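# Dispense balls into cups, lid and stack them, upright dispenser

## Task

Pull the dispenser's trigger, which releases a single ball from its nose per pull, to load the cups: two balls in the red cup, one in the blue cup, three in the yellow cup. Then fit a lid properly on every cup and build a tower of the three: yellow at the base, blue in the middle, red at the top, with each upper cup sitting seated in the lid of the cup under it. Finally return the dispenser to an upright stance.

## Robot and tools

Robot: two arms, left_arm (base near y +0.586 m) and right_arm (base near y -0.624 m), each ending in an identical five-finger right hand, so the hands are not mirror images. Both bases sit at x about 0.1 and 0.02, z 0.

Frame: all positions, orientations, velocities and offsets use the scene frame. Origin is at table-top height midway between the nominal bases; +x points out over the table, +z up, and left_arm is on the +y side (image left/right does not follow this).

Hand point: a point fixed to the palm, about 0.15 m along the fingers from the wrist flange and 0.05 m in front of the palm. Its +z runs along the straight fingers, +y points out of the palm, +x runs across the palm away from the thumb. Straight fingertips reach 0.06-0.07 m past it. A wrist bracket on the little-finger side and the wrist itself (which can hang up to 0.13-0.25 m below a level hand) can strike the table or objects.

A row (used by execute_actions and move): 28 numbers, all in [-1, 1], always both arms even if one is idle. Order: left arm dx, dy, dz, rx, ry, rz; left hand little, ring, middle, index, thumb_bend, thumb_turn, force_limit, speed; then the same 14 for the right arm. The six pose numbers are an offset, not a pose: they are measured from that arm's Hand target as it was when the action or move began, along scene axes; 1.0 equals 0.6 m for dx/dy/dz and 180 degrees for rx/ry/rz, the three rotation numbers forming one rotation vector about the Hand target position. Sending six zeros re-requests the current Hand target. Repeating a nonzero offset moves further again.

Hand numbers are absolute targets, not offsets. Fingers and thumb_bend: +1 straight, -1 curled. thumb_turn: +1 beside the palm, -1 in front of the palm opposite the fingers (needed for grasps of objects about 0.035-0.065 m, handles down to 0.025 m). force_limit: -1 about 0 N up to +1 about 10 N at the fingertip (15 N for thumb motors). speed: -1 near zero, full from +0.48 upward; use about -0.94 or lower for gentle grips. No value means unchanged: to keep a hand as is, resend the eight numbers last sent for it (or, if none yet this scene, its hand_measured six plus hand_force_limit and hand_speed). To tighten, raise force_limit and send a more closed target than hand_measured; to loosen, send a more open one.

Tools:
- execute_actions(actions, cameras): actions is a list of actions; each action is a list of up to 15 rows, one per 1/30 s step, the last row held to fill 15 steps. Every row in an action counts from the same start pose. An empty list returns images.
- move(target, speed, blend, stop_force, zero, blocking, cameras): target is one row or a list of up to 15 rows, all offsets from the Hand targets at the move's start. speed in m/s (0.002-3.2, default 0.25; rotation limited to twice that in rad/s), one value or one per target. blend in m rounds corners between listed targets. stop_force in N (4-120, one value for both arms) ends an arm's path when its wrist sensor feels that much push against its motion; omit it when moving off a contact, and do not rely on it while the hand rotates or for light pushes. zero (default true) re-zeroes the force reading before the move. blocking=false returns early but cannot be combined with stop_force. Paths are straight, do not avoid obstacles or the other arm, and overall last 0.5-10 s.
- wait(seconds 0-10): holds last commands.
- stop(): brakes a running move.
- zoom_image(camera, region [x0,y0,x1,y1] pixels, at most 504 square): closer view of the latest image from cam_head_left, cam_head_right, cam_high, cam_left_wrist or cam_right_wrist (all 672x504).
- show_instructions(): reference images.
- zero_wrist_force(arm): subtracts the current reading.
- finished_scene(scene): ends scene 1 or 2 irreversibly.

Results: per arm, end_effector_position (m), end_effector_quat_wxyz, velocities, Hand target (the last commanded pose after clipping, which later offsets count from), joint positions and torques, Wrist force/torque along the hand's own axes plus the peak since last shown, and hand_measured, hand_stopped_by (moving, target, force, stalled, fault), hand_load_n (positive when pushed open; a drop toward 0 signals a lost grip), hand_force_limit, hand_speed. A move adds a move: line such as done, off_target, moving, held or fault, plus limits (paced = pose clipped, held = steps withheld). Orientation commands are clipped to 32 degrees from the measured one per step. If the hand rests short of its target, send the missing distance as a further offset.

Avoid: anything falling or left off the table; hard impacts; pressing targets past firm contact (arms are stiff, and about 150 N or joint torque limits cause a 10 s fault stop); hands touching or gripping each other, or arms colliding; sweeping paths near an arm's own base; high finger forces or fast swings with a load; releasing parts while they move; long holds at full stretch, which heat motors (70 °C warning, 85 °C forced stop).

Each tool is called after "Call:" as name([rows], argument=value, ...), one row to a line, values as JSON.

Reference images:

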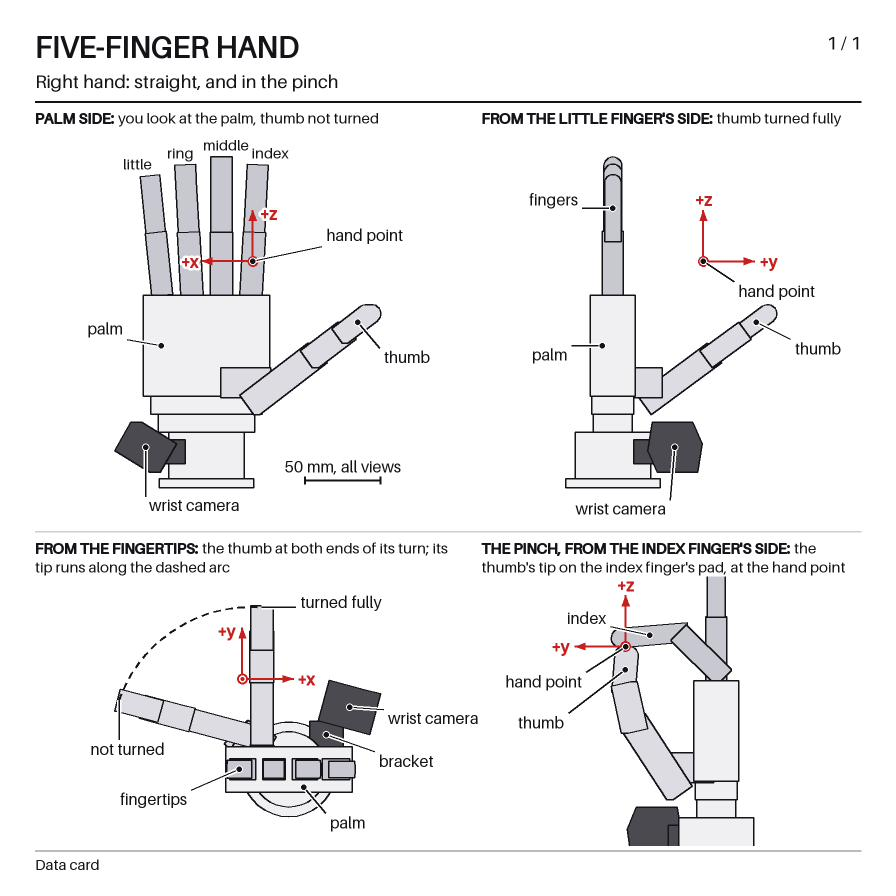

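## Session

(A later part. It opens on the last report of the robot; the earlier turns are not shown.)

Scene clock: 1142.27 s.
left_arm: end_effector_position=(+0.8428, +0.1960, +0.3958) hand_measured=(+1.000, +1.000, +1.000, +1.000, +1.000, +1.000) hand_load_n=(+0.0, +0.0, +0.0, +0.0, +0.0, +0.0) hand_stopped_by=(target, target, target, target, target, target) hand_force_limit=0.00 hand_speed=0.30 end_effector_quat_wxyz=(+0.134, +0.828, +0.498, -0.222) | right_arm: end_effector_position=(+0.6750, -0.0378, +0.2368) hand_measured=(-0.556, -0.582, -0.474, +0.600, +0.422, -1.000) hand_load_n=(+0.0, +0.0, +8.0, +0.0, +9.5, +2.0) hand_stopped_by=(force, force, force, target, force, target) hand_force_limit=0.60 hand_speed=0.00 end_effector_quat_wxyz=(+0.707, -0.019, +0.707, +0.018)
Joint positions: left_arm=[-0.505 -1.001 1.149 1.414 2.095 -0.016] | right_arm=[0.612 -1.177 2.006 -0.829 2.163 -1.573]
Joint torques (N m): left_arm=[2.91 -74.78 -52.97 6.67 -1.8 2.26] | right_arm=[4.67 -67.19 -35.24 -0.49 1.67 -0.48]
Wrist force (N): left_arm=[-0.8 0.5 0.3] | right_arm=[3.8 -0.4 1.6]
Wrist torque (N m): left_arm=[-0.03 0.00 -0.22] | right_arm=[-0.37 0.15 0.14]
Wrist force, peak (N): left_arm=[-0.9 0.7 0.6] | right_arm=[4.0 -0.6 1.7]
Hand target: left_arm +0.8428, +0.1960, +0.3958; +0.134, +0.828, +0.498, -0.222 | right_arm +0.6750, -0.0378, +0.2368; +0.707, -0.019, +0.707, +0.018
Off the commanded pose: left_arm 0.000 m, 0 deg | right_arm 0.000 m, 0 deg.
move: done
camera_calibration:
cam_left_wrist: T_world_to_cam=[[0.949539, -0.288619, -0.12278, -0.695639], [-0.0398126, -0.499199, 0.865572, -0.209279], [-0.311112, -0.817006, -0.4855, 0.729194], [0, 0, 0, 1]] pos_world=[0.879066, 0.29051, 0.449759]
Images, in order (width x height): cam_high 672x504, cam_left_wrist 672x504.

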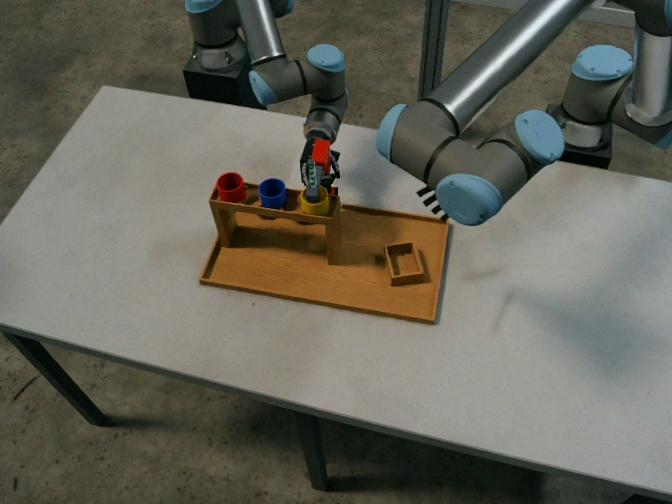

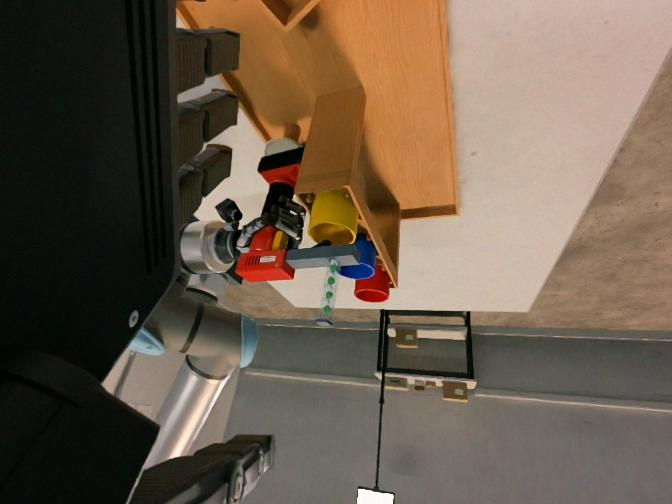

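Call:
move(target=[0, 0, 0, 0, 0, 0, 1, 1, 1, 1, 1, 1, 0, 0.3, 0, 0, 0.2667, 0, 0, 0, -0.85, -0.85, -0.85, 0.6, -0.75, -1, 0.6, 0], speed=0.12)

Call:
move(target=[-0.29, 0.293, -0.28, -0.0679, 0.0051, 0.2664, 1, 1, 1, 1, 1, 1, 0, 0.3, 0, 0, 0, 0, 0, 0, -0.85, -0.85, -0.85, 0.6, -0.75, -1, 0.6, 0], speed=0.3)

Call:
move(target=[0, 0, 0, 0, 0, 0, 1, 1, 1, 1, 1, 1, 0, 0.3, 0.1222, 0.3813, -0.03, 0, 0, 0.1167, -0.85, -0.85, -0.85, 0.6, -0.75, -1, 0.6, 0], speed=0.15, cameras=["cam_left_wrist", "cam_high", "cam_right_wrist"])

Call:
zoom_image(camera="cam_left_wrist", region=[200, 200, 480, 480])

Scene clock: 1226.90 s.
left_arm: end_effector_position=(+0.8428, +0.1960, +0.3958) hand_measured=(+1.000, +1.000, +1.000, +1.000, +1.000, +1.000) hand_load_n=(+0.0, +0.0, +0.0, +0.0, +0.0, +0.0) hand_stopped_by=(target, target, target, target, target, target) hand_force_limit=0.00 hand_speed=0.30 end_effector_quat_wxyz=(+0.134, +0.828, +0.498, -0.222) | right_arm: end_effector_position=(+0.6750, -0.0378, +0.3967) hand_measured=(-0.556, -0.582, -0.474, +0.600, +0.422, -1.000) hand_load_n=(+0.0, +0.0, +8.5, +0.0, +9.5, +1.5) hand_stopped_by=(force, force, force, target, force, target) hand_force_limit=0.60 hand_speed=0.00 end_effector_quat_wxyz=(+0.707, -0.019, +0.707, +0.018)
Joint positions: left_arm=[-0.505 -1.001 1.149 1.414 2.095 -0.016] | right_arm=[0.612 -1.355 1.895 -0.541 2.163 -1.573]
Joint torques (N m): left_arm=[4.81 -78.64 -52 6.34 -1.59 1.97] | right_arm=[-7.35 -72.94 -49.48 -0.23 -0.71 3.26]
Wrist force (N): left_arm=[-0.6 0.3 0.2] | right_arm=[4.1 0.0 1.6]
Wrist torque (N m): left_arm=[-0.06 -0.03 -0.20] | right_arm=[-0.32 0.05 0.11]
Wrist force, peak (N): left_arm=[-1.0 0.6 0.3] | right_arm=[5.5 -0.6 1.3]
Hand target: left_arm +0.8428, +0.1960, +0.3958; +0.134, +0.828, +0.498, -0.222 | right_arm +0.6750, -0.0378, +0.3968; +0.707, -0.019, +0.707, +0.018
Off the commanded pose: left_arm 0.000 m, 0 deg | right_arm 0.000 m, 0 deg.
move: done

Scene clock: 1229.00 s.
left_arm: end_effector_position=(+0.6688, +0.3718, +0.2278) hand_measured=(+1.000, +1.000, +1.000, +1.000, +1.000, +1.000) hand_load_n=(+0.0, +0.0, +0.0, +0.0, +0.0, +0.0) hand_stopped_by=(target, target, target, target, target, target) hand_force_limit=0.00 hand_speed=0.30 end_effector_quat_wxyz=(+0.293, +0.534, +0.766, -0.205) | right_arm: end_effector_position=(+0.6750, -0.0378, +0.3968) hand_measured=(-0.556, -0.582, -0.474, +0.600, +0.422, -1.000) hand_load_n=(+0.0, +0.0, +8.0, +0.0, +9.5, +2.0) hand_stopped_by=(force, force, force, target, force, target) hand_force_limit=0.60 hand_speed=0.00 end_effector_quat_wxyz=(+0.707, -0.019, +0.707, +0.018)
Joint positions: left_arm=[-0.509 -1.514 2.107 0.381 2.024 -0.999] | right_arm=[0.612 -1.355 1.895 -0.541 2.163 -1.573]
Joint torques (N m): left_arm=[-16.75 -50.13 -22.64 -0.13 -1.94 -2.16] | right_arm=[-5.46 -71.89 -51.58 -0.18 1.73 3.15]
Wrist force (N): left_arm=[-0.7 0.4 0.6] | right_arm=[4.4 -0.4 1.6]
Wrist torque (N m): left_arm=[-0.08 -0.09 0.10] | right_arm=[-0.37 0.01 0.10]
Wrist force, peak (N): left_arm=[-1.3 1.8 -0.1] | right_arm=[4.5 -0.3 1.8]
Hand target: left_arm +0.6688, +0.3718, +0.2278; +0.293, +0.534, +0.766, -0.205 | right_arm +0.6750, -0.0378, +0.3968; +0.707, -0.019, +0.707, +0.018
Off the commanded pose: left_arm 0.000 m, 0 deg | right_arm 0.000 m, 0 deg.
move: done

Scene clock: 1231.13 s.
left_arm: end_effector_position=(+0.6688, +0.3718, +0.2278) hand_measured=(+1.000, +1.000, +1.000, +1.000, +1.000, +1.000) hand_load_n=(+0.0, +0.0, +0.0, +0.0, +0.0, +0.0) hand_stopped_by=(target, target, target, target, target, target) hand_force_limit=0.00 hand_speed=0.30 end_effector_quat_wxyz=(+0.293, +0.534, +0.766, -0.205) | right_arm: end_effector_position=(+0.7483, +0.1909, +0.3788) hand_measured=(-0.556, -0.582, -0.474, +0.600, +0.422, -1.000) hand_load_n=(+0.0, +0.0, +8.5, +0.0, +9.5, +1.5) hand_stopped_by=(force, force, force, target, force, target) hand_force_limit=0.60 hand_speed=0.00 end_effector_quat_wxyz=(+0.692, -0.148, +0.691, +0.146)
Joint positions: left_arm=[-0.509 -1.514 2.107 0.381 2.024 -0.999] | right_arm=[0.662 -1.069 1.522 -0.454 1.847 -1.573]
Joint torques (N m): left_arm=[-17.94 -49.86 -22.83 -0.35 -1.86 -1.76] | right_arm=[10.99 -79.06 -52.93 -0.94 -3.14 3.18]
Wrist force (N): left_arm=[-0.9 0.8 0.5] | right_arm=[4.0 -0.7 2.0]
Wrist torque (N m): left_arm=[-0.01 -0.05 0.10] | right_arm=[-0.38 0.08 -0.03]
Wrist force, peak (N): left_arm=[-1.0 0.9 0.6] | right_arm=[4.3 0.2 2.8]
Hand target: left_arm +0.6688, +0.3718, +0.2278; +0.293, +0.534, +0.766, -0.205 | right_arm +0.7483, +0.1910, +0.3788; +0.692, -0.148, +0.691, +0.147
Off the commanded pose: left_arm 0.000 m, 0 deg | right_arm 0.000 m, 0 deg.
move: done
camera_calibration:
cam_left_wrist: T_world_to_cam=[[0.85867, 0.486655, -0.160788, -0.719102], [0.281502, -0.18565, 0.94143, -0.331785], [0.428301, -0.85364, -0.296407, 0.21318], [0, 0, 0, 1]] pos_world=[0.619564, 0.470338, 0.259917]
cam_right_wrist: T_world_to_cam=[[-0.345695, 0.901609, -0.259993, 0.192048], [-0.580985, 0.011919, 0.813827, 0.119603], [0.736853, 0.432388, 0.519701, -0.714437], [0, 0, 0, 1]] pos_world=[0.662312, 0.134336, 0.323888]
Images, in order (width x height): cam_high 672x504, cam_left_wrist 672x504, cam_right_wrist 672x504.

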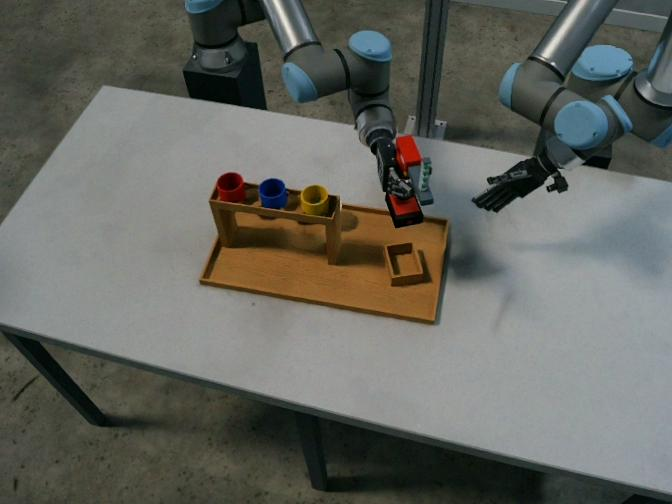

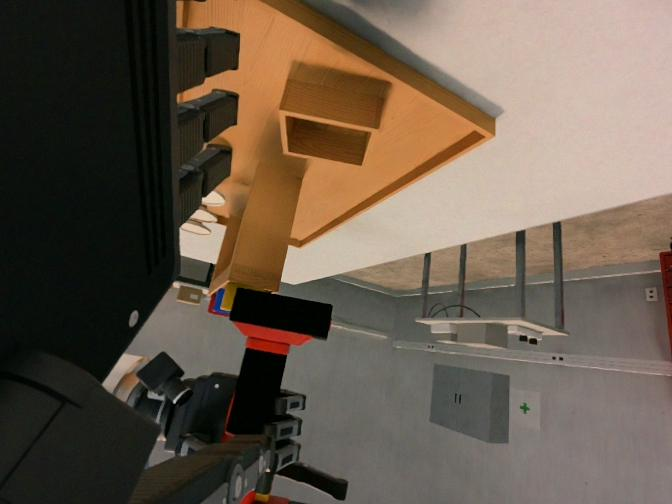

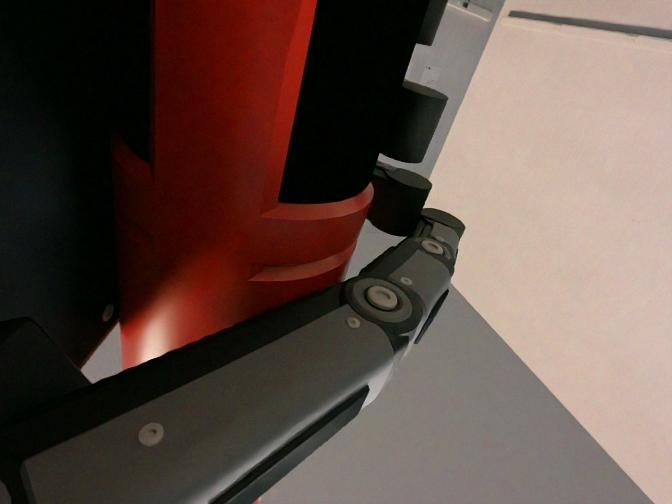

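Scaled by 1.800 from the camera's 672x504 image, which has a finer 960x720 frame.

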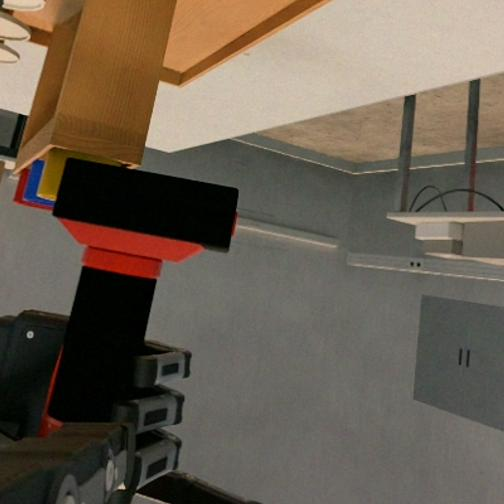

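Call:
move(target=[0, 0, 0, 0, 0, 0, 1, 1, 1, 1, 1, 1, 0, 0.3, 0, 0, -0.25, 0, 0, 0, -0.85, -0.85, -0.85, 0.6, -0.75, -1, 0.6, 0], speed=0.12, cameras=["cam_left_wrist", "cam_high", "cam_head_left"])

Call:
zoom_image(camera="cam_left_wrist", region=[220, 60, 480, 360])

Call:
zoom_image(camera="cam_high", region=[350, 140, 450, 300])

Call:
zoom_image(camera="cam_head_left", region=[260, 150, 370, 290])

Scene clock: 1241.90 s.
left_arm: end_effector_position=(+0.6688, +0.3718, +0.2278) hand_measured=(+1.000, +1.000, +1.000, +1.000, +1.000, +1.000) hand_load_n=(+0.0, +0.0, +0.0, +0.0, -0.5, +0.0) hand_stopped_by=(target, target, target, target, target, target) hand_force_limit=0.00 hand_speed=0.30 end_effector_quat_wxyz=(+0.293, +0.534, +0.766, -0.205) | right_arm: end_effector_position=(+0.7483, +0.1910, +0.2289) hand_measured=(-0.556, -0.582, -0.474, +0.600, +0.422, -1.000) hand_load_n=(+0.0, +0.0, +8.5, +0.0, +9.5, +1.5) hand_stopped_by=(force, force, force, target, force, target) hand_force_limit=0.60 hand_speed=0.00 end_effector_quat_wxyz=(+0.692, -0.148, +0.691, +0.147)
Joint positions: left_arm=[-0.509 -1.514 2.107 0.381 2.024 -0.999] | right_arm=[0.662 -0.938 1.613 -0.676 1.847 -1.573]
Joint torques (N m): left_arm=[-16.83 -47.73 -22.83 -0.4 -1.97 -1.69] | right_arm=[2.5 -82.5 -31.94 -6.37 -0.72 -0.89]
Wrist force (N): left_arm=[-0.7 0.7 0.5] | right_arm=[3.9 -0.5 2.1]
Wrist torque (N m): left_arm=[-0.03 -0.08 0.11] | right_arm=[-0.38 0.10 -0.11]
Wrist force, peak (N): left_arm=[-1.3 0.9 0.4] | right_arm=[5.4 -1.0 1.8]
Hand target: left_arm +0.6688, +0.3718, +0.2278; +0.293, +0.534, +0.766, -0.205 | right_arm +0.7483, +0.1910, +0.2288; +0.692, -0.148, +0.691, +0.147
Off the commanded pose: left_arm 0.000 m, 0 deg | right_arm 0.000 m, 0 deg.
move: done
camera_calibration:
cam_left_wrist: T_world_to_cam=[[0.85867, 0.486655, -0.160788, -0.719102], [0.281502, -0.18565, 0.94143, -0.331785], [0.428301, -0.85364, -0.296407, 0.21318], [0, 0, 0, 1]] pos_world=[0.619564, 0.470338, 0.259917]
Images, in order (width x height): cam_head_left 672x504, cam_high 672x504, cam_left_wrist 672x504.

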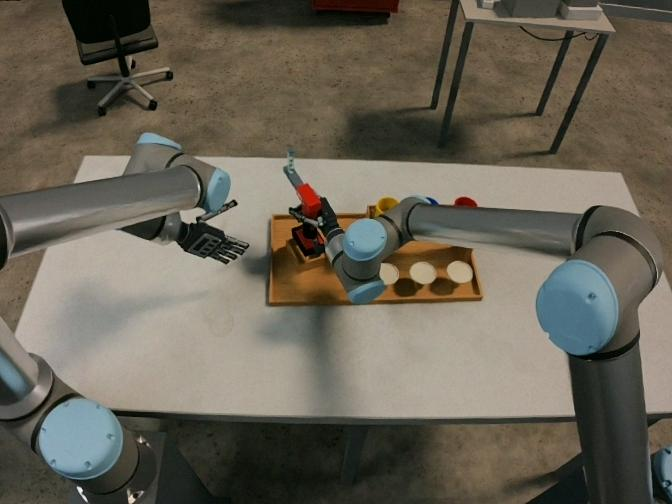

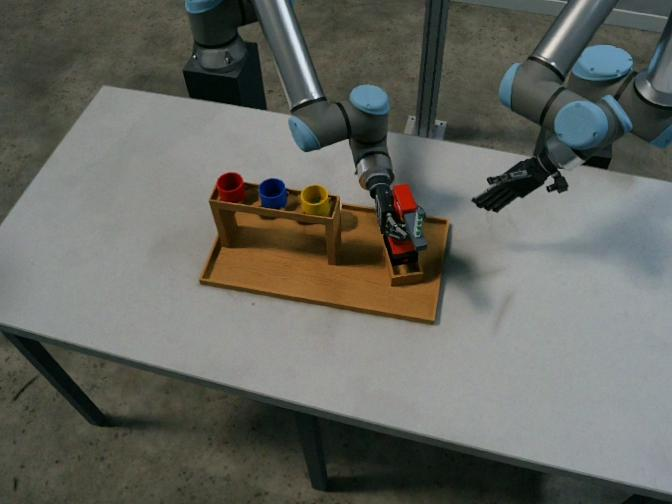

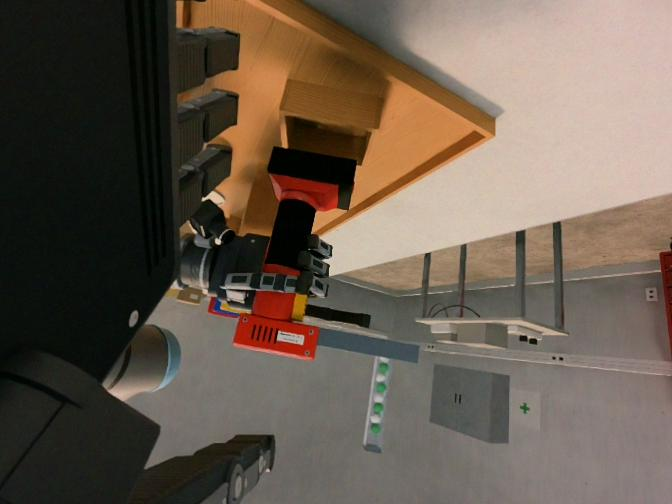

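Scaled by 1.680 from the camera's 672x504 image, which has a finer 960x720 frame.

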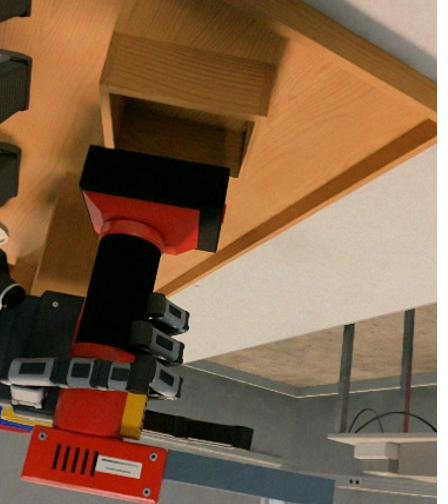

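Scaled by 3.150 from the camera's 672x504 image, which has a finer 960x720 frame.

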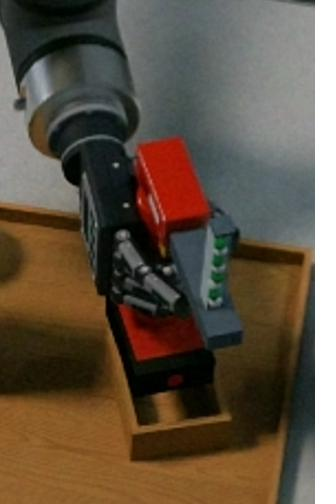

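Scaled by 3.600 from the camera's 672x504 image, which has a finer 960x720 frame.

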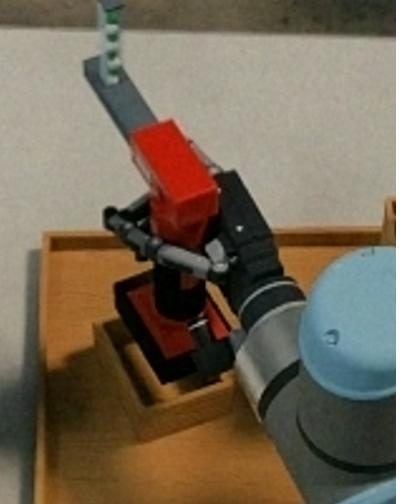

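Call:
zoom_image(camera="cam_high", region=[375, 225, 435, 295])

Call:
zoom_image(camera="cam_head_left", region=[280, 220, 340, 280])

Scaled by 7.200 from the camera's 672x504 image, which has a finer 960x720 frame.

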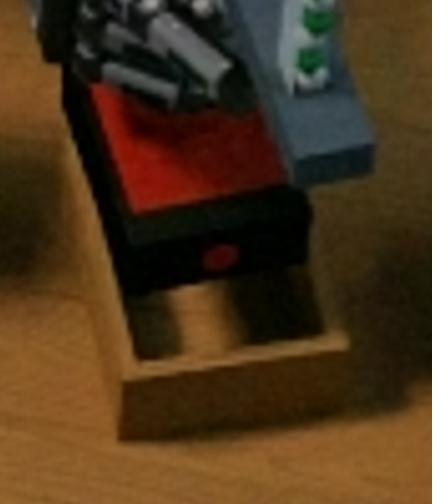

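Scaled by 8.400 from the camera's 672x504 image, which has a finer 960x720 frame.

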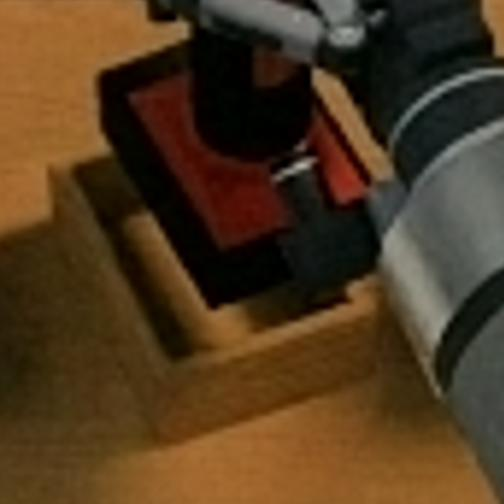

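Call:
move(target=[0, 0, 0, 0, 0, 0, 1, 1, 1, 1, 1, 1, 0, 0.3, 0.0065, 0.0125, -0.03, 0, 0, -0.0183, -0.85, -0.85, -0.85, 0.6, -0.75, -1, 0.6, 0], speed=0.05, cameras=["cam_left_wrist", "cam_high", "cam_head_left"])

Call:
zoom_image(camera="cam_high", region=[375, 225, 435, 295])

Call:
zoom_image(camera="cam_head_left", region=[280, 220, 340, 280])

Call:
zoom_image(camera="cam_left_wrist", region=[250, 70, 420, 240])

Scene clock: 1350.30 s.
left_arm: end_effector_position=(+0.6688, +0.3718, +0.2278) hand_measured=(+1.000, +1.000, +1.000, +1.000, +1.000, +1.000) hand_load_n=(+0.0, +0.0, +0.0, +0.0, +0.0, +0.0) hand_stopped_by=(target, target, target, target, target, target) hand_force_limit=0.00 hand_speed=0.30 end_effector_quat_wxyz=(+0.293, +0.534, +0.766, -0.205) | right_arm: end_effector_position=(+0.7522, +0.1985, +0.2109) hand_measured=(-0.556, -0.582, -0.474, +0.600, +0.422, -1.000) hand_load_n=(+0.0, +0.0, +8.5, +0.0, +9.5, +1.5) hand_stopped_by=(force, force, force, target, force, target) hand_force_limit=0.60 hand_speed=0.00 end_effector_quat_wxyz=(+0.696, -0.128, +0.695, +0.127)
Joint positions: left_arm=[-0.509 -1.514 2.107 0.381 2.024 -0.999] | right_arm=[0.686 -0.902 1.589 -0.687 1.927 -1.573]
Joint torques (N m): left_arm=[-17.35 -48.98 -23.65 0.03 -1.75 -1.53] | right_arm=[7.65 -86.66 -48.96 -5.54 2.35 -3.03]
Wrist force (N): left_arm=[-1.0 0.5 0.4] | right_arm=[4.3 -1.5 1.6]
Wrist torque (N m): left_arm=[-0.05 -0.04 0.08] | right_arm=[-0.49 0.06 -0.08]
Wrist force, peak (N): left_arm=[-1.1 0.9 0.6] | right_arm=[4.6 -1.0 2.2]
Hand target: left_arm +0.6688, +0.3718, +0.2278; +0.293, +0.534, +0.766, -0.205 | right_arm +0.7522, +0.1985, +0.2108; +0.696, -0.128, +0.695, +0.127
Off the commanded pose: left_arm 0.000 m, 0 deg | right_arm 0.000 m, 0 deg.
move: done
camera_calibration:
cam_left_wrist: T_world_to_cam=[[0.85867, 0.486655, -0.160788, -0.719102], [0.281502, -0.18565, 0.94143, -0.331785], [0.428301, -0.85364, -0.296407, 0.21318], [0, 0, 0, 1]] pos_world=[0.619564, 0.470338, 0.259917]
Images, in order (width x height): cam_head_left 672x504, cam_high 672x504, cam_left_wrist 672x504.

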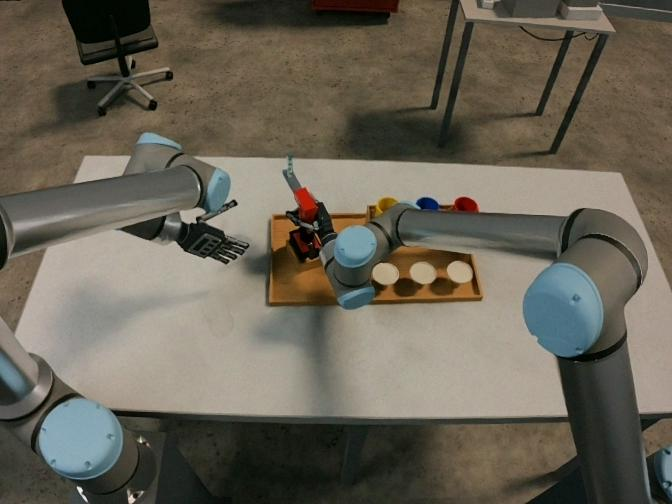

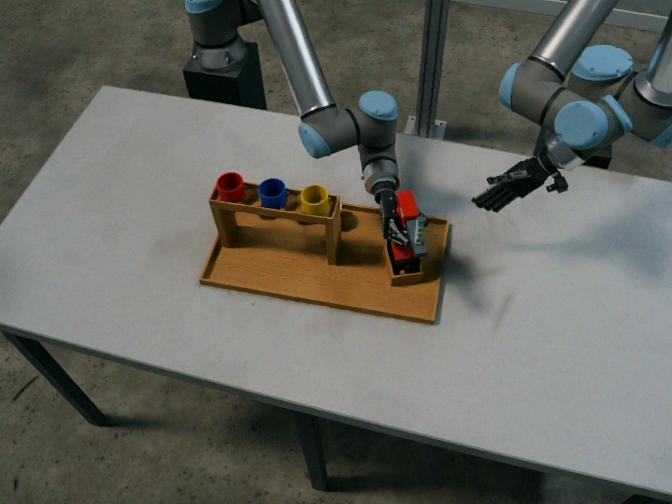

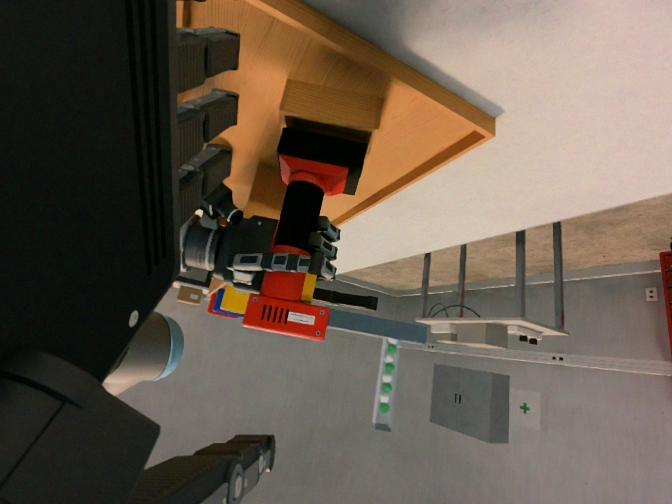

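Scaled by 7.200 from the camera's 672x504 image, which has a finer 960x720 frame.

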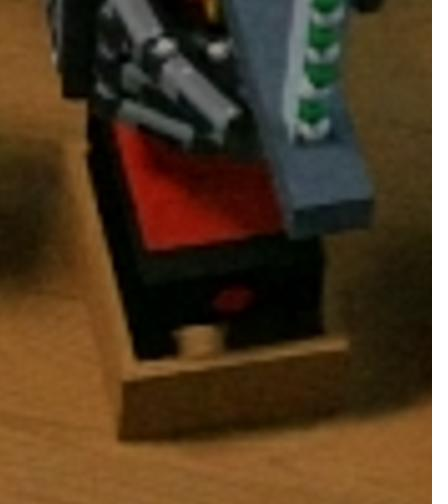

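Scaled by 8.400 from the camera's 672x504 image, which has a finer 960x720 frame.

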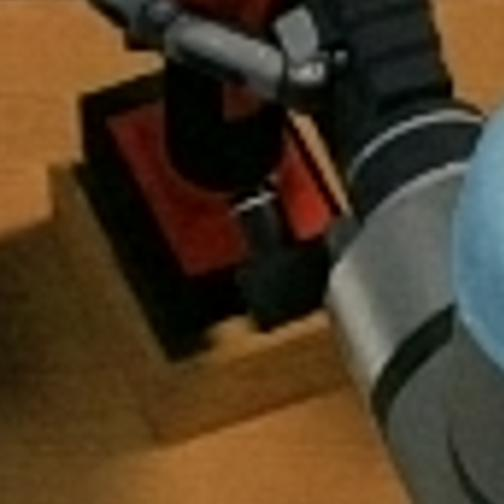

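Scaled by 2.965 from the camera's 672x504 image, which has a finer 960x720 frame.

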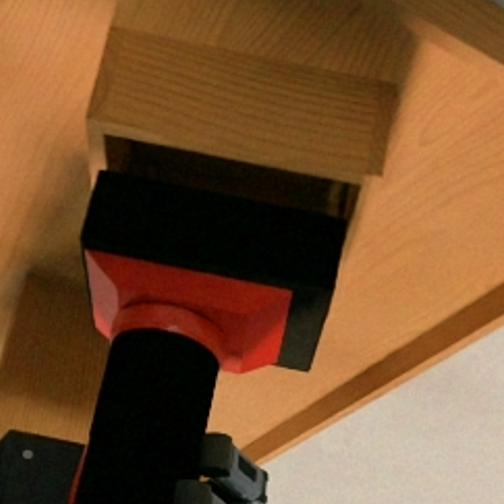

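Call:
move(target=[0, 0, 0, 0, 0, 0, 1, 1, 1, 1, 1, 1, 0, 0.3, 0, 0, -0.08, 0, 0, 0, -0.85, -0.85, -0.85, 0.6, -0.75, -1, 0.6, 0], speed=0.02, stop_force=5, cameras=["cam_left_wrist", "cam_high", "cam_head_left"])

Call:
zoom_image(camera="cam_left_wrist", region=[250, 70, 420, 240])

Call:
zoom_image(camera="cam_high", region=[375, 225, 435, 295])

Scene clock: 1386.00 s.
left_arm: end_effector_position=(+0.6688, +0.3718, +0.2278) hand_measured=(+1.000, +1.000, +1.000, +1.000, +1.000, +1.000) hand_load_n=(+0.0, +0.0, +0.0, +0.0, +0.0, +0.0) hand_stopped_by=(target, target, target, target, target, target) hand_force_limit=0.00 hand_speed=0.30 end_effector_quat_wxyz=(+0.293, +0.534, +0.766, -0.205) | right_arm: end_effector_position=(+0.7522, +0.1985, +0.1628) hand_measured=(-0.556, -0.582, -0.474, +0.600, +0.422, -1.000) hand_load_n=(+0.0, +0.0, +8.5, +0.0, +9.5, +2.0) hand_stopped_by=(force, force, force, target, force, target) hand_force_limit=0.60 hand_speed=0.00 end_effector_quat_wxyz=(+0.696, -0.128, +0.695, +0.127)
Joint positions: left_arm=[-0.509 -1.514 2.107 0.381 2.024 -0.999] | right_arm=[0.686 -0.851 1.601 -0.751 1.928 -1.573]
Joint torques (N m): left_arm=[-16.8 -49.09 -23.09 0.1 -1.97 -1.59] | right_arm=[10.29 -86.42 -29.14 -6.18 2.31 -0.27]
Wrist force (N): left_arm=[-0.9 0.6 0.5] | right_arm=[4.2 -0.6 1.7]
Wrist torque (N m): left_arm=[-0.05 -0.05 0.09] | right_arm=[-0.39 0.09 0.04]
Wrist force, peak (N): left_arm=[-1.0 1.0 0.7] | right_arm=[4.9 -0.9 1.5]
Hand target: left_arm +0.6688, +0.3718, +0.2278; +0.293, +0.534, +0.766, -0.205 | right_arm +0.7522, +0.1985, +0.1628; +0.696, -0.128, +0.695, +0.127
Off the commanded pose: left_arm 0.000 m, 0 deg | right_arm 0.000 m, 0 deg.
move: done
camera_calibration:
cam_left_wrist: T_world_to_cam=[[0.85867, 0.486655, -0.160788, -0.719102], [0.281502, -0.18565, 0.94143, -0.331785], [0.428301, -0.85364, -0.296407, 0.21318], [0, 0, 0, 1]] pos_world=[0.619564, 0.470338, 0.259917]
Images, in order (width x height): cam_head_left 672x504, cam_high 672x504, cam_left_wrist 672x504.

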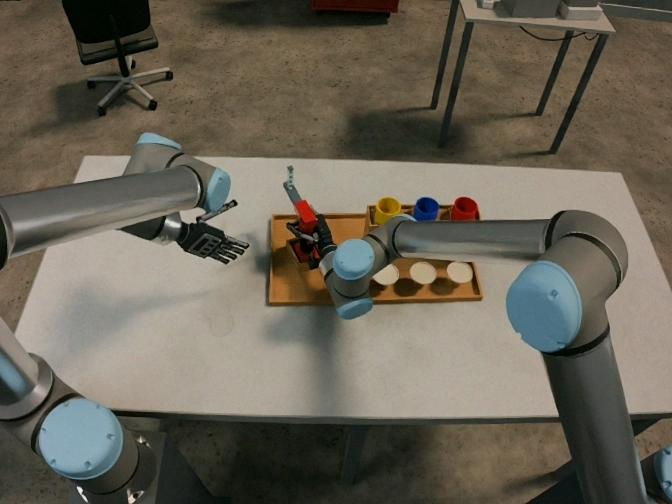

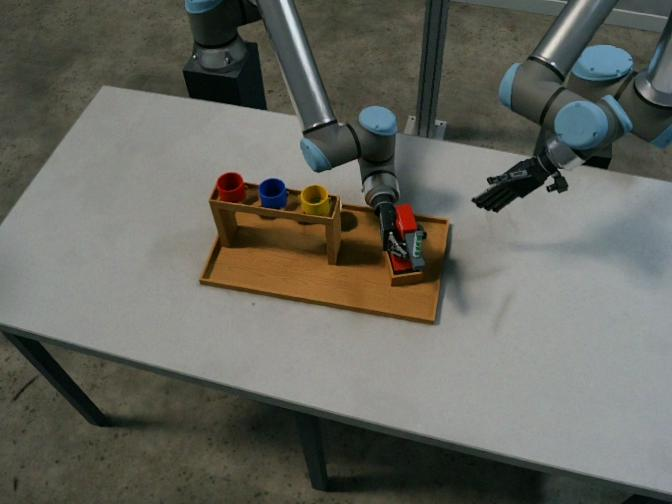

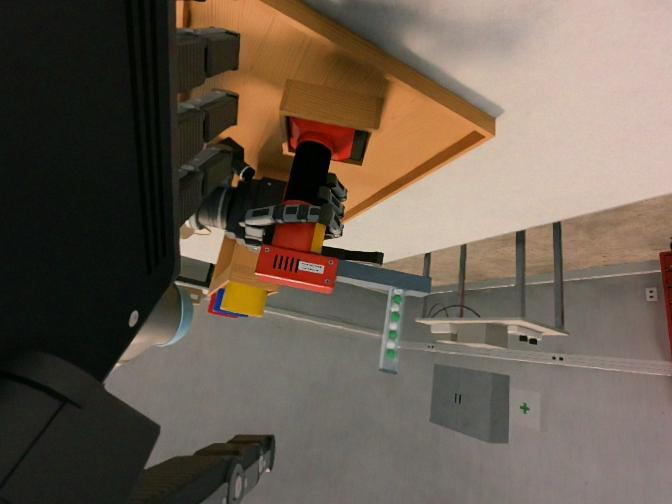

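Scaled by 2.965 from the camera's 672x504 image, which has a finer 960x720 frame.

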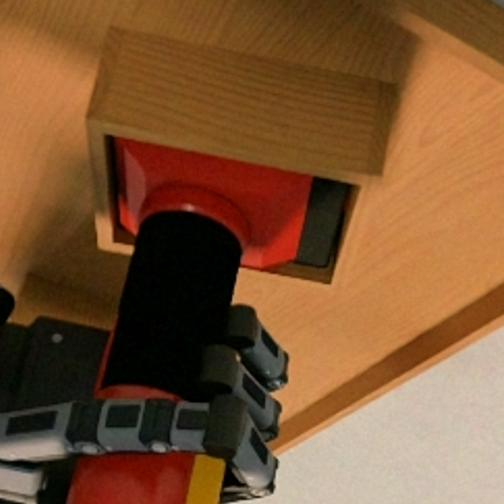

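Scaled by 7.200 from the camera's 672x504 image, which has a finer 960x720 frame.

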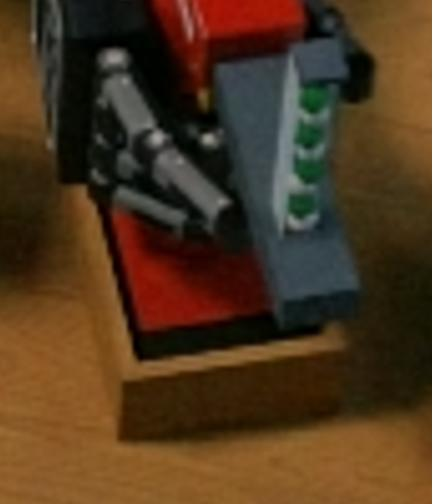

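Call:
move(target=[0, 0, 0, 0, 0, 0, 1, 1, 1, 1, 1, 1, 0, 0.3, 0, 0, -0.03, 0, 0, 0, -0.85, -0.85, -0.85, 0.6, -0.75, -1, 0.6, 0], speed=0.015, stop_force=5, cameras=["cam_left_wrist"])

Call:
zoom_image(camera="cam_left_wrist", region=[240, 120, 480, 340])

Scene clock: 1390.53 s.
left_arm: end_effector_position=(+0.6688, +0.3718, +0.2278) hand_measured=(+1.000, +1.000, +1.000, +1.000, +1.000, +1.000) hand_load_n=(+0.0, +0.0, +0.0, +0.0, +0.0, +0.0) hand_stopped_by=(target, target, target, target, target, target) hand_force_limit=0.00 hand_speed=0.30 end_effector_quat_wxyz=(+0.293, +0.534, +0.766, -0.205) | right_arm: end_effector_position=(+0.7522, +0.1985, +0.1597) hand_measured=(-0.556, -0.582, -0.474, +0.600, +0.422, -1.000) hand_load_n=(+0.0, +0.0, +8.5, +0.0, +9.5, +2.0) hand_stopped_by=(force, force, force, target, force, target) hand_force_limit=0.60 hand_speed=0.00 end_effector_quat_wxyz=(+0.696, -0.128, +0.695, +0.127)
Joint positions: left_arm=[-0.509 -1.514 2.107 0.381 2.024 -0.999] | right_arm=[0.686 -0.847 1.602 -0.756 1.928 -1.573]
Joint torques (N m): left_arm=[-14.55 -50.35 -23.54 0.06 -1.59 -1.25] | right_arm=[8.13 -107.55 -38.71 -0.91 -0.91 0.43]
Wrist force (N): left_arm=[-0.9 0.8 0.4] | right_arm=[4.1 -0.5 2.4]
Wrist torque (N m): left_arm=[-0.01 -0.05 0.10] | right_arm=[-0.39 0.04 0.06]
Wrist force, peak (N): left_arm=[-1.3 0.7 0.4] | right_arm=[-6.1 -3.2 4.1]
Hand target: left_arm +0.6688, +0.3718, +0.2278; +0.293, +0.534, +0.766, -0.205 | right_arm +0.7522, +0.1985, +0.1597; +0.696, -0.128, +0.695, +0.127 (not the last commanded pose)
Off the commanded pose: left_arm 0.000 m, 0 deg | right_arm 0.015 m, 0 deg.
move: contact (right_arm)
camera_calibration:
cam_left_wrist: T_world_to_cam=[[0.85867, 0.486655, -0.160788, -0.719102], [0.281502, -0.18565, 0.94143, -0.331785], [0.428301, -0.85364, -0.296407, 0.21318], [0, 0, 0, 1]] pos_world=[0.619564, 0.470338, 0.259917]
Images, in order (width x height): cam_left_wrist 672x504.

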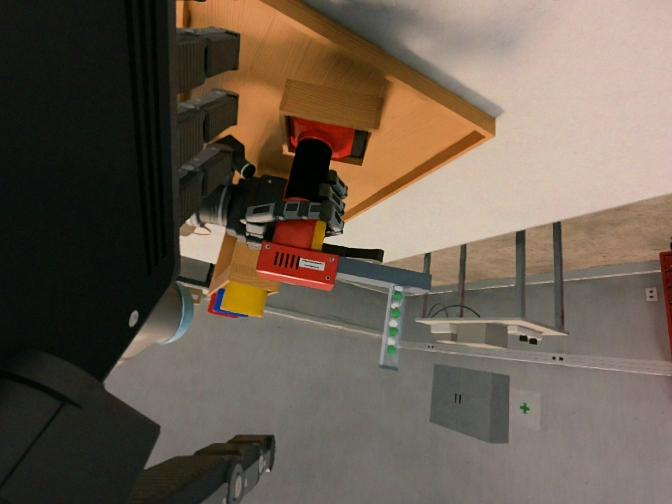

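Scaled by 2.100 from the camera's 672x504 image, which has a finer 960x720 frame.

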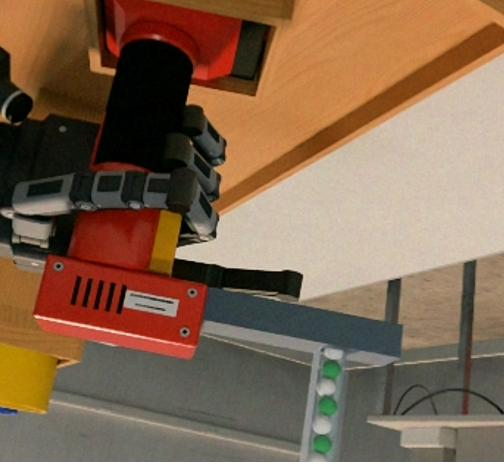

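Call:
move(target=[0, 0, 0, 0, 0, 0, 1, 1, 1, 1, 1, 1, 0, 0.3, 0, 0, 0, 0, 0, 0, 0.1, 0.1, 0.3, 1, 0.85, -1, 0, -0.5], speed=0.02, cameras=["cam_left_wrist", "cam_right_wrist"])

Call:
zoom_image(camera="cam_left_wrist", region=[240, 120, 480, 380])

Scene clock: 1419.80 s.
left_arm: end_effector_position=(+0.6688, +0.3718, +0.2278) hand_measured=(+1.000, +1.000, +1.000, +1.000, +1.000, +1.000) hand_load_n=(+0.0, +0.0, +0.0, +0.0, +0.0, +0.0) hand_stopped_by=(target, target, target, target, target, target) hand_force_limit=0.00 hand_speed=0.30 end_effector_quat_wxyz=(+0.293, +0.534, +0.766, -0.205) | right_arm: end_effector_position=(+0.7522, +0.1985, +0.1597) hand_measured=(+0.100, +0.100, +0.300, +1.000, +0.850, -1.000) hand_load_n=(+0.0, +0.0, +0.0, +0.0, +0.0, +0.0) hand_stopped_by=(target, target, target, target, target, target) hand_force_limit=0.00 hand_speed=-0.50 end_effector_quat_wxyz=(+0.696, -0.128, +0.695, +0.127)
Joint positions: left_arm=[-0.509 -1.514 2.107 0.381 2.024 -0.999] | right_arm=[0.686 -0.847 1.602 -0.756 1.928 -1.573]
Joint torques (N m): left_arm=[-15.04 -50.91 -23.12 0.25 -1.43 -1.26] | right_arm=[12.01 -90.13 -39.58 -4.36 -1.65 0.54]
Wrist force (N): left_arm=[-1.1 0.7 0.4] | right_arm=[-0.5 -1.1 1.8]
Wrist torque (N m): left_arm=[-0.02 -0.03 0.08] | right_arm=[-0.45 0.21 -0.11]
Wrist force, peak (N): left_arm=[-1.2 0.7 0.6] | right_arm=[4.8 -0.6 2.6]
Hand target: left_arm +0.6688, +0.3718, +0.2278; +0.293, +0.534, +0.766, -0.205 | right_arm +0.7522, +0.1985, +0.1597; +0.696, -0.128, +0.695, +0.127
Off the commanded pose: left_arm 0.000 m, 0 deg | right_arm 0.000 m, 0 deg.
move: done
camera_calibration:
cam_left_wrist: T_world_to_cam=[[0.85867, 0.486655, -0.160788, -0.719102], [0.281502, -0.18565, 0.94143, -0.331785], [0.428301, -0.85364, -0.296407, 0.21318], [0, 0, 0, 1]] pos_world=[0.619564, 0.470338, 0.259917]
cam_right_wrist: T_world_to_cam=[[-0.293406, 0.919976, -0.259917, 0.0866023], [-0.579312, 0.0451753, 0.813853, 0.292201], [0.760467, 0.389362, 0.519698, -0.61591], [0, 0, 0, 1]] pos_world=[0.663065, 0.14694, 0.104788]
Images, in order (width x height): cam_left_wrist 672x504, cam_right_wrist 672x504.

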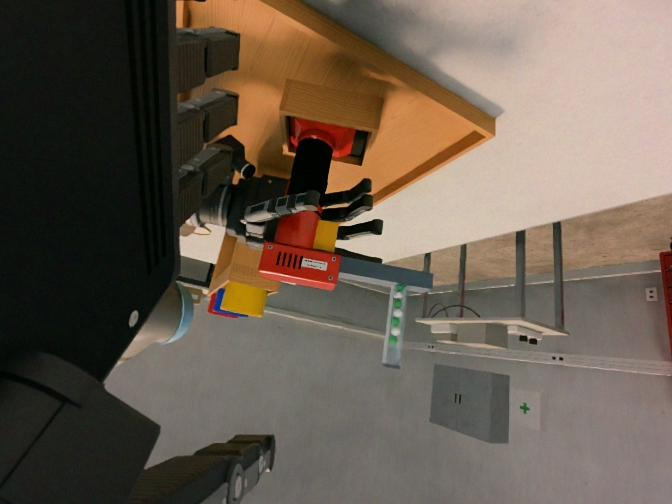

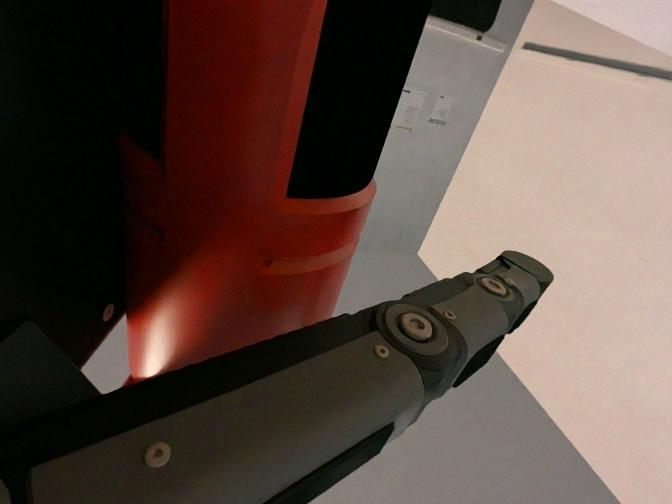

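Scaled by 1.938 from the camera's 672x504 image, which has a finer 960x720 frame.

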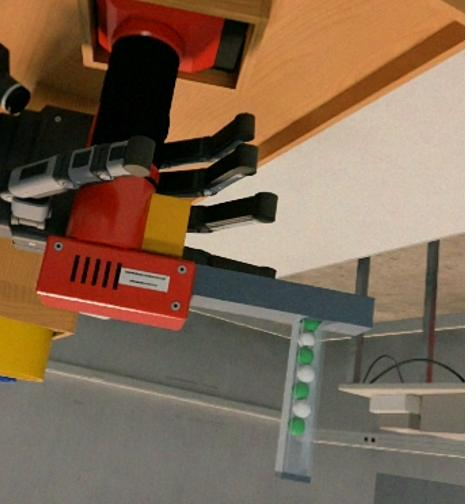

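Call:
move(target=[0, 0, 0, 0, 0, 0, 1, 1, 1, 1, 1, 1, 0, 0.3, 0, 0, -0.0215, 0, 0, 0, 0.1, 0.1, 0.3, 1, 0.85, -1, 0, -0.5], speed=0.03)

Call:
move(target=[0, 0, 0, 0, 0, 0, 1, 1, 1, 1, 1, 1, 0, 0.3, 0, 0, 0, 0, 0, 0, -0.8, -0.8, -0.8, 1, 0.85, -1, -0.5, -0.8], speed=0.03, cameras=["cam_left_wrist"])

Call:
zoom_image(camera="cam_left_wrist", region=[240, 120, 480, 380])

Scene clock: 1435.53 s.
left_arm: end_effector_position=(+0.6688, +0.3718, +0.2278) hand_measured=(+1.000, +1.000, +1.000, +1.000, +1.000, +1.000) hand_load_n=(+0.0, +0.0, +0.0, +0.0, +0.0, +0.0) hand_stopped_by=(target, target, target, target, target, target) hand_force_limit=0.00 hand_speed=0.30 end_effector_quat_wxyz=(+0.293, +0.534, +0.766, -0.205) | right_arm: end_effector_position=(+0.7522, +0.1985, +0.1469) hand_measured=(+0.100, +0.100, +0.300, +1.000, +0.850, -1.000) hand_load_n=(+0.0, +0.0, +0.0, +0.0, +0.0, -0.5) hand_stopped_by=(target, target, target, target, target, target) hand_force_limit=0.00 hand_speed=-0.50 end_effector_quat_wxyz=(+0.696, -0.128, +0.695, +0.127)
Joint positions: left_arm=[-0.509 -1.514 2.107 0.381 2.024 -0.999] | right_arm=[0.686 -0.833 1.604 -0.772 1.928 -1.573]
Joint torques (N m): left_arm=[-14.89 -48.94 -23.56 0.14 -1.65 -1.14] | right_arm=[4.51 -83.49 -26.73 -4.28 2.63 1.03]
Wrist force (N): left_arm=[-0.7 0.6 0.3] | right_arm=[-0.8 -0.9 1.8]
Wrist torque (N m): left_arm=[-0.03 -0.07 0.10] | right_arm=[-0.41 0.26 -0.14]
Wrist force, peak (N): left_arm=[-1.1 0.7 0.7] | right_arm=[-1.0 -0.8 2.2]
Hand target: left_arm +0.6688, +0.3718, +0.2278; +0.293, +0.534, +0.766, -0.205 | right_arm +0.7522, +0.1985, +0.1468; +0.696, -0.128, +0.695, +0.127
Off the commanded pose: left_arm 0.000 m, 0 deg | right_arm 0.000 m, 0 deg.
move: done

Scene clock: 1437.53 s.
left_arm: end_effector_position=(+0.6688, +0.3718, +0.2278) hand_measured=(+1.000, +1.000, +1.000, +1.000, +1.000, +1.000) hand_load_n=(+0.0, +0.0, +0.0, +0.0, +0.0, +0.0) hand_stopped_by=(target, target, target, target, target, target) hand_force_limit=0.00 hand_speed=0.30 end_effector_quat_wxyz=(+0.293, +0.534, +0.766, -0.205) | right_arm: end_effector_position=(+0.7522, +0.1985, +0.1468) hand_measured=(-0.656, -0.656, -0.660, +1.000, +0.850, -1.000) hand_load_n=(+3.5, +5.0, +4.5, +0.0, +0.0, +0.0) hand_stopped_by=(force, force, force, target, target, target) hand_force_limit=-0.50 hand_speed=-0.80 end_effector_quat_wxyz=(+0.696, -0.128, +0.695, +0.127)
Joint positions: left_arm=[-0.509 -1.514 2.107 0.381 2.024 -0.999] | right_arm=[0.686 -0.833 1.604 -0.773 1.928 -1.573]
Joint torques (N m): left_arm=[-14.98 -47.29 -23.25 -0.18 -1.45 -1.55] | right_arm=[4.19 -83.7 -28.24 3.26 2.11 1.03]
Wrist force (N): left_arm=[-0.9 0.6 0.4] | right_arm=[-3.8 2.9 10.1]
Wrist torque (N m): left_arm=[-0.03 -0.04 0.09] | right_arm=[-0.52 -0.22 0.50]
Wrist force, peak (N): left_arm=[-1.0 0.9 0.7] | right_arm=[-3.8 2.9 10.1]
Hand target: left_arm +0.6688, +0.3718, +0.2278; +0.293, +0.534, +0.766, -0.205 | right_arm +0.7522, +0.1985, +0.1468; +0.696, -0.128, +0.695, +0.127
Off the commanded pose: left_arm 0.000 m, 0 deg | right_arm 0.000 m, 0 deg.
move: done
camera_calibration:
cam_left_wrist: T_world_to_cam=[[0.85867, 0.486655, -0.160788, -0.719102], [0.281502, -0.18565, 0.94143, -0.331785], [0.428301, -0.85364, -0.296407, 0.21318], [0, 0, 0, 1]] pos_world=[0.619564, 0.470338, 0.259917]
Images, in order (width x height): cam_left_wrist 672x504.

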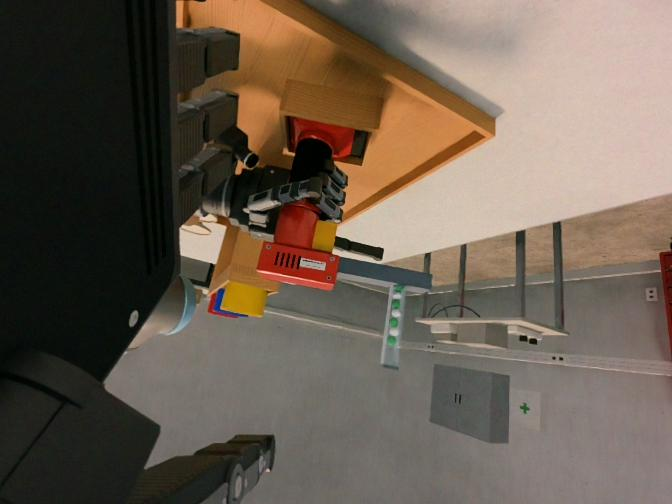

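Scaled by 1.938 from the camera's 672x504 image, which has a finer 960x720 frame.

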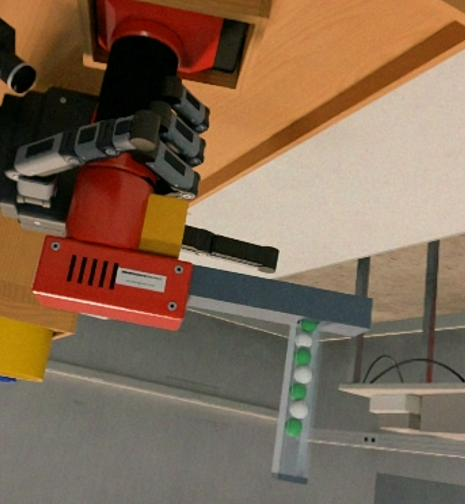

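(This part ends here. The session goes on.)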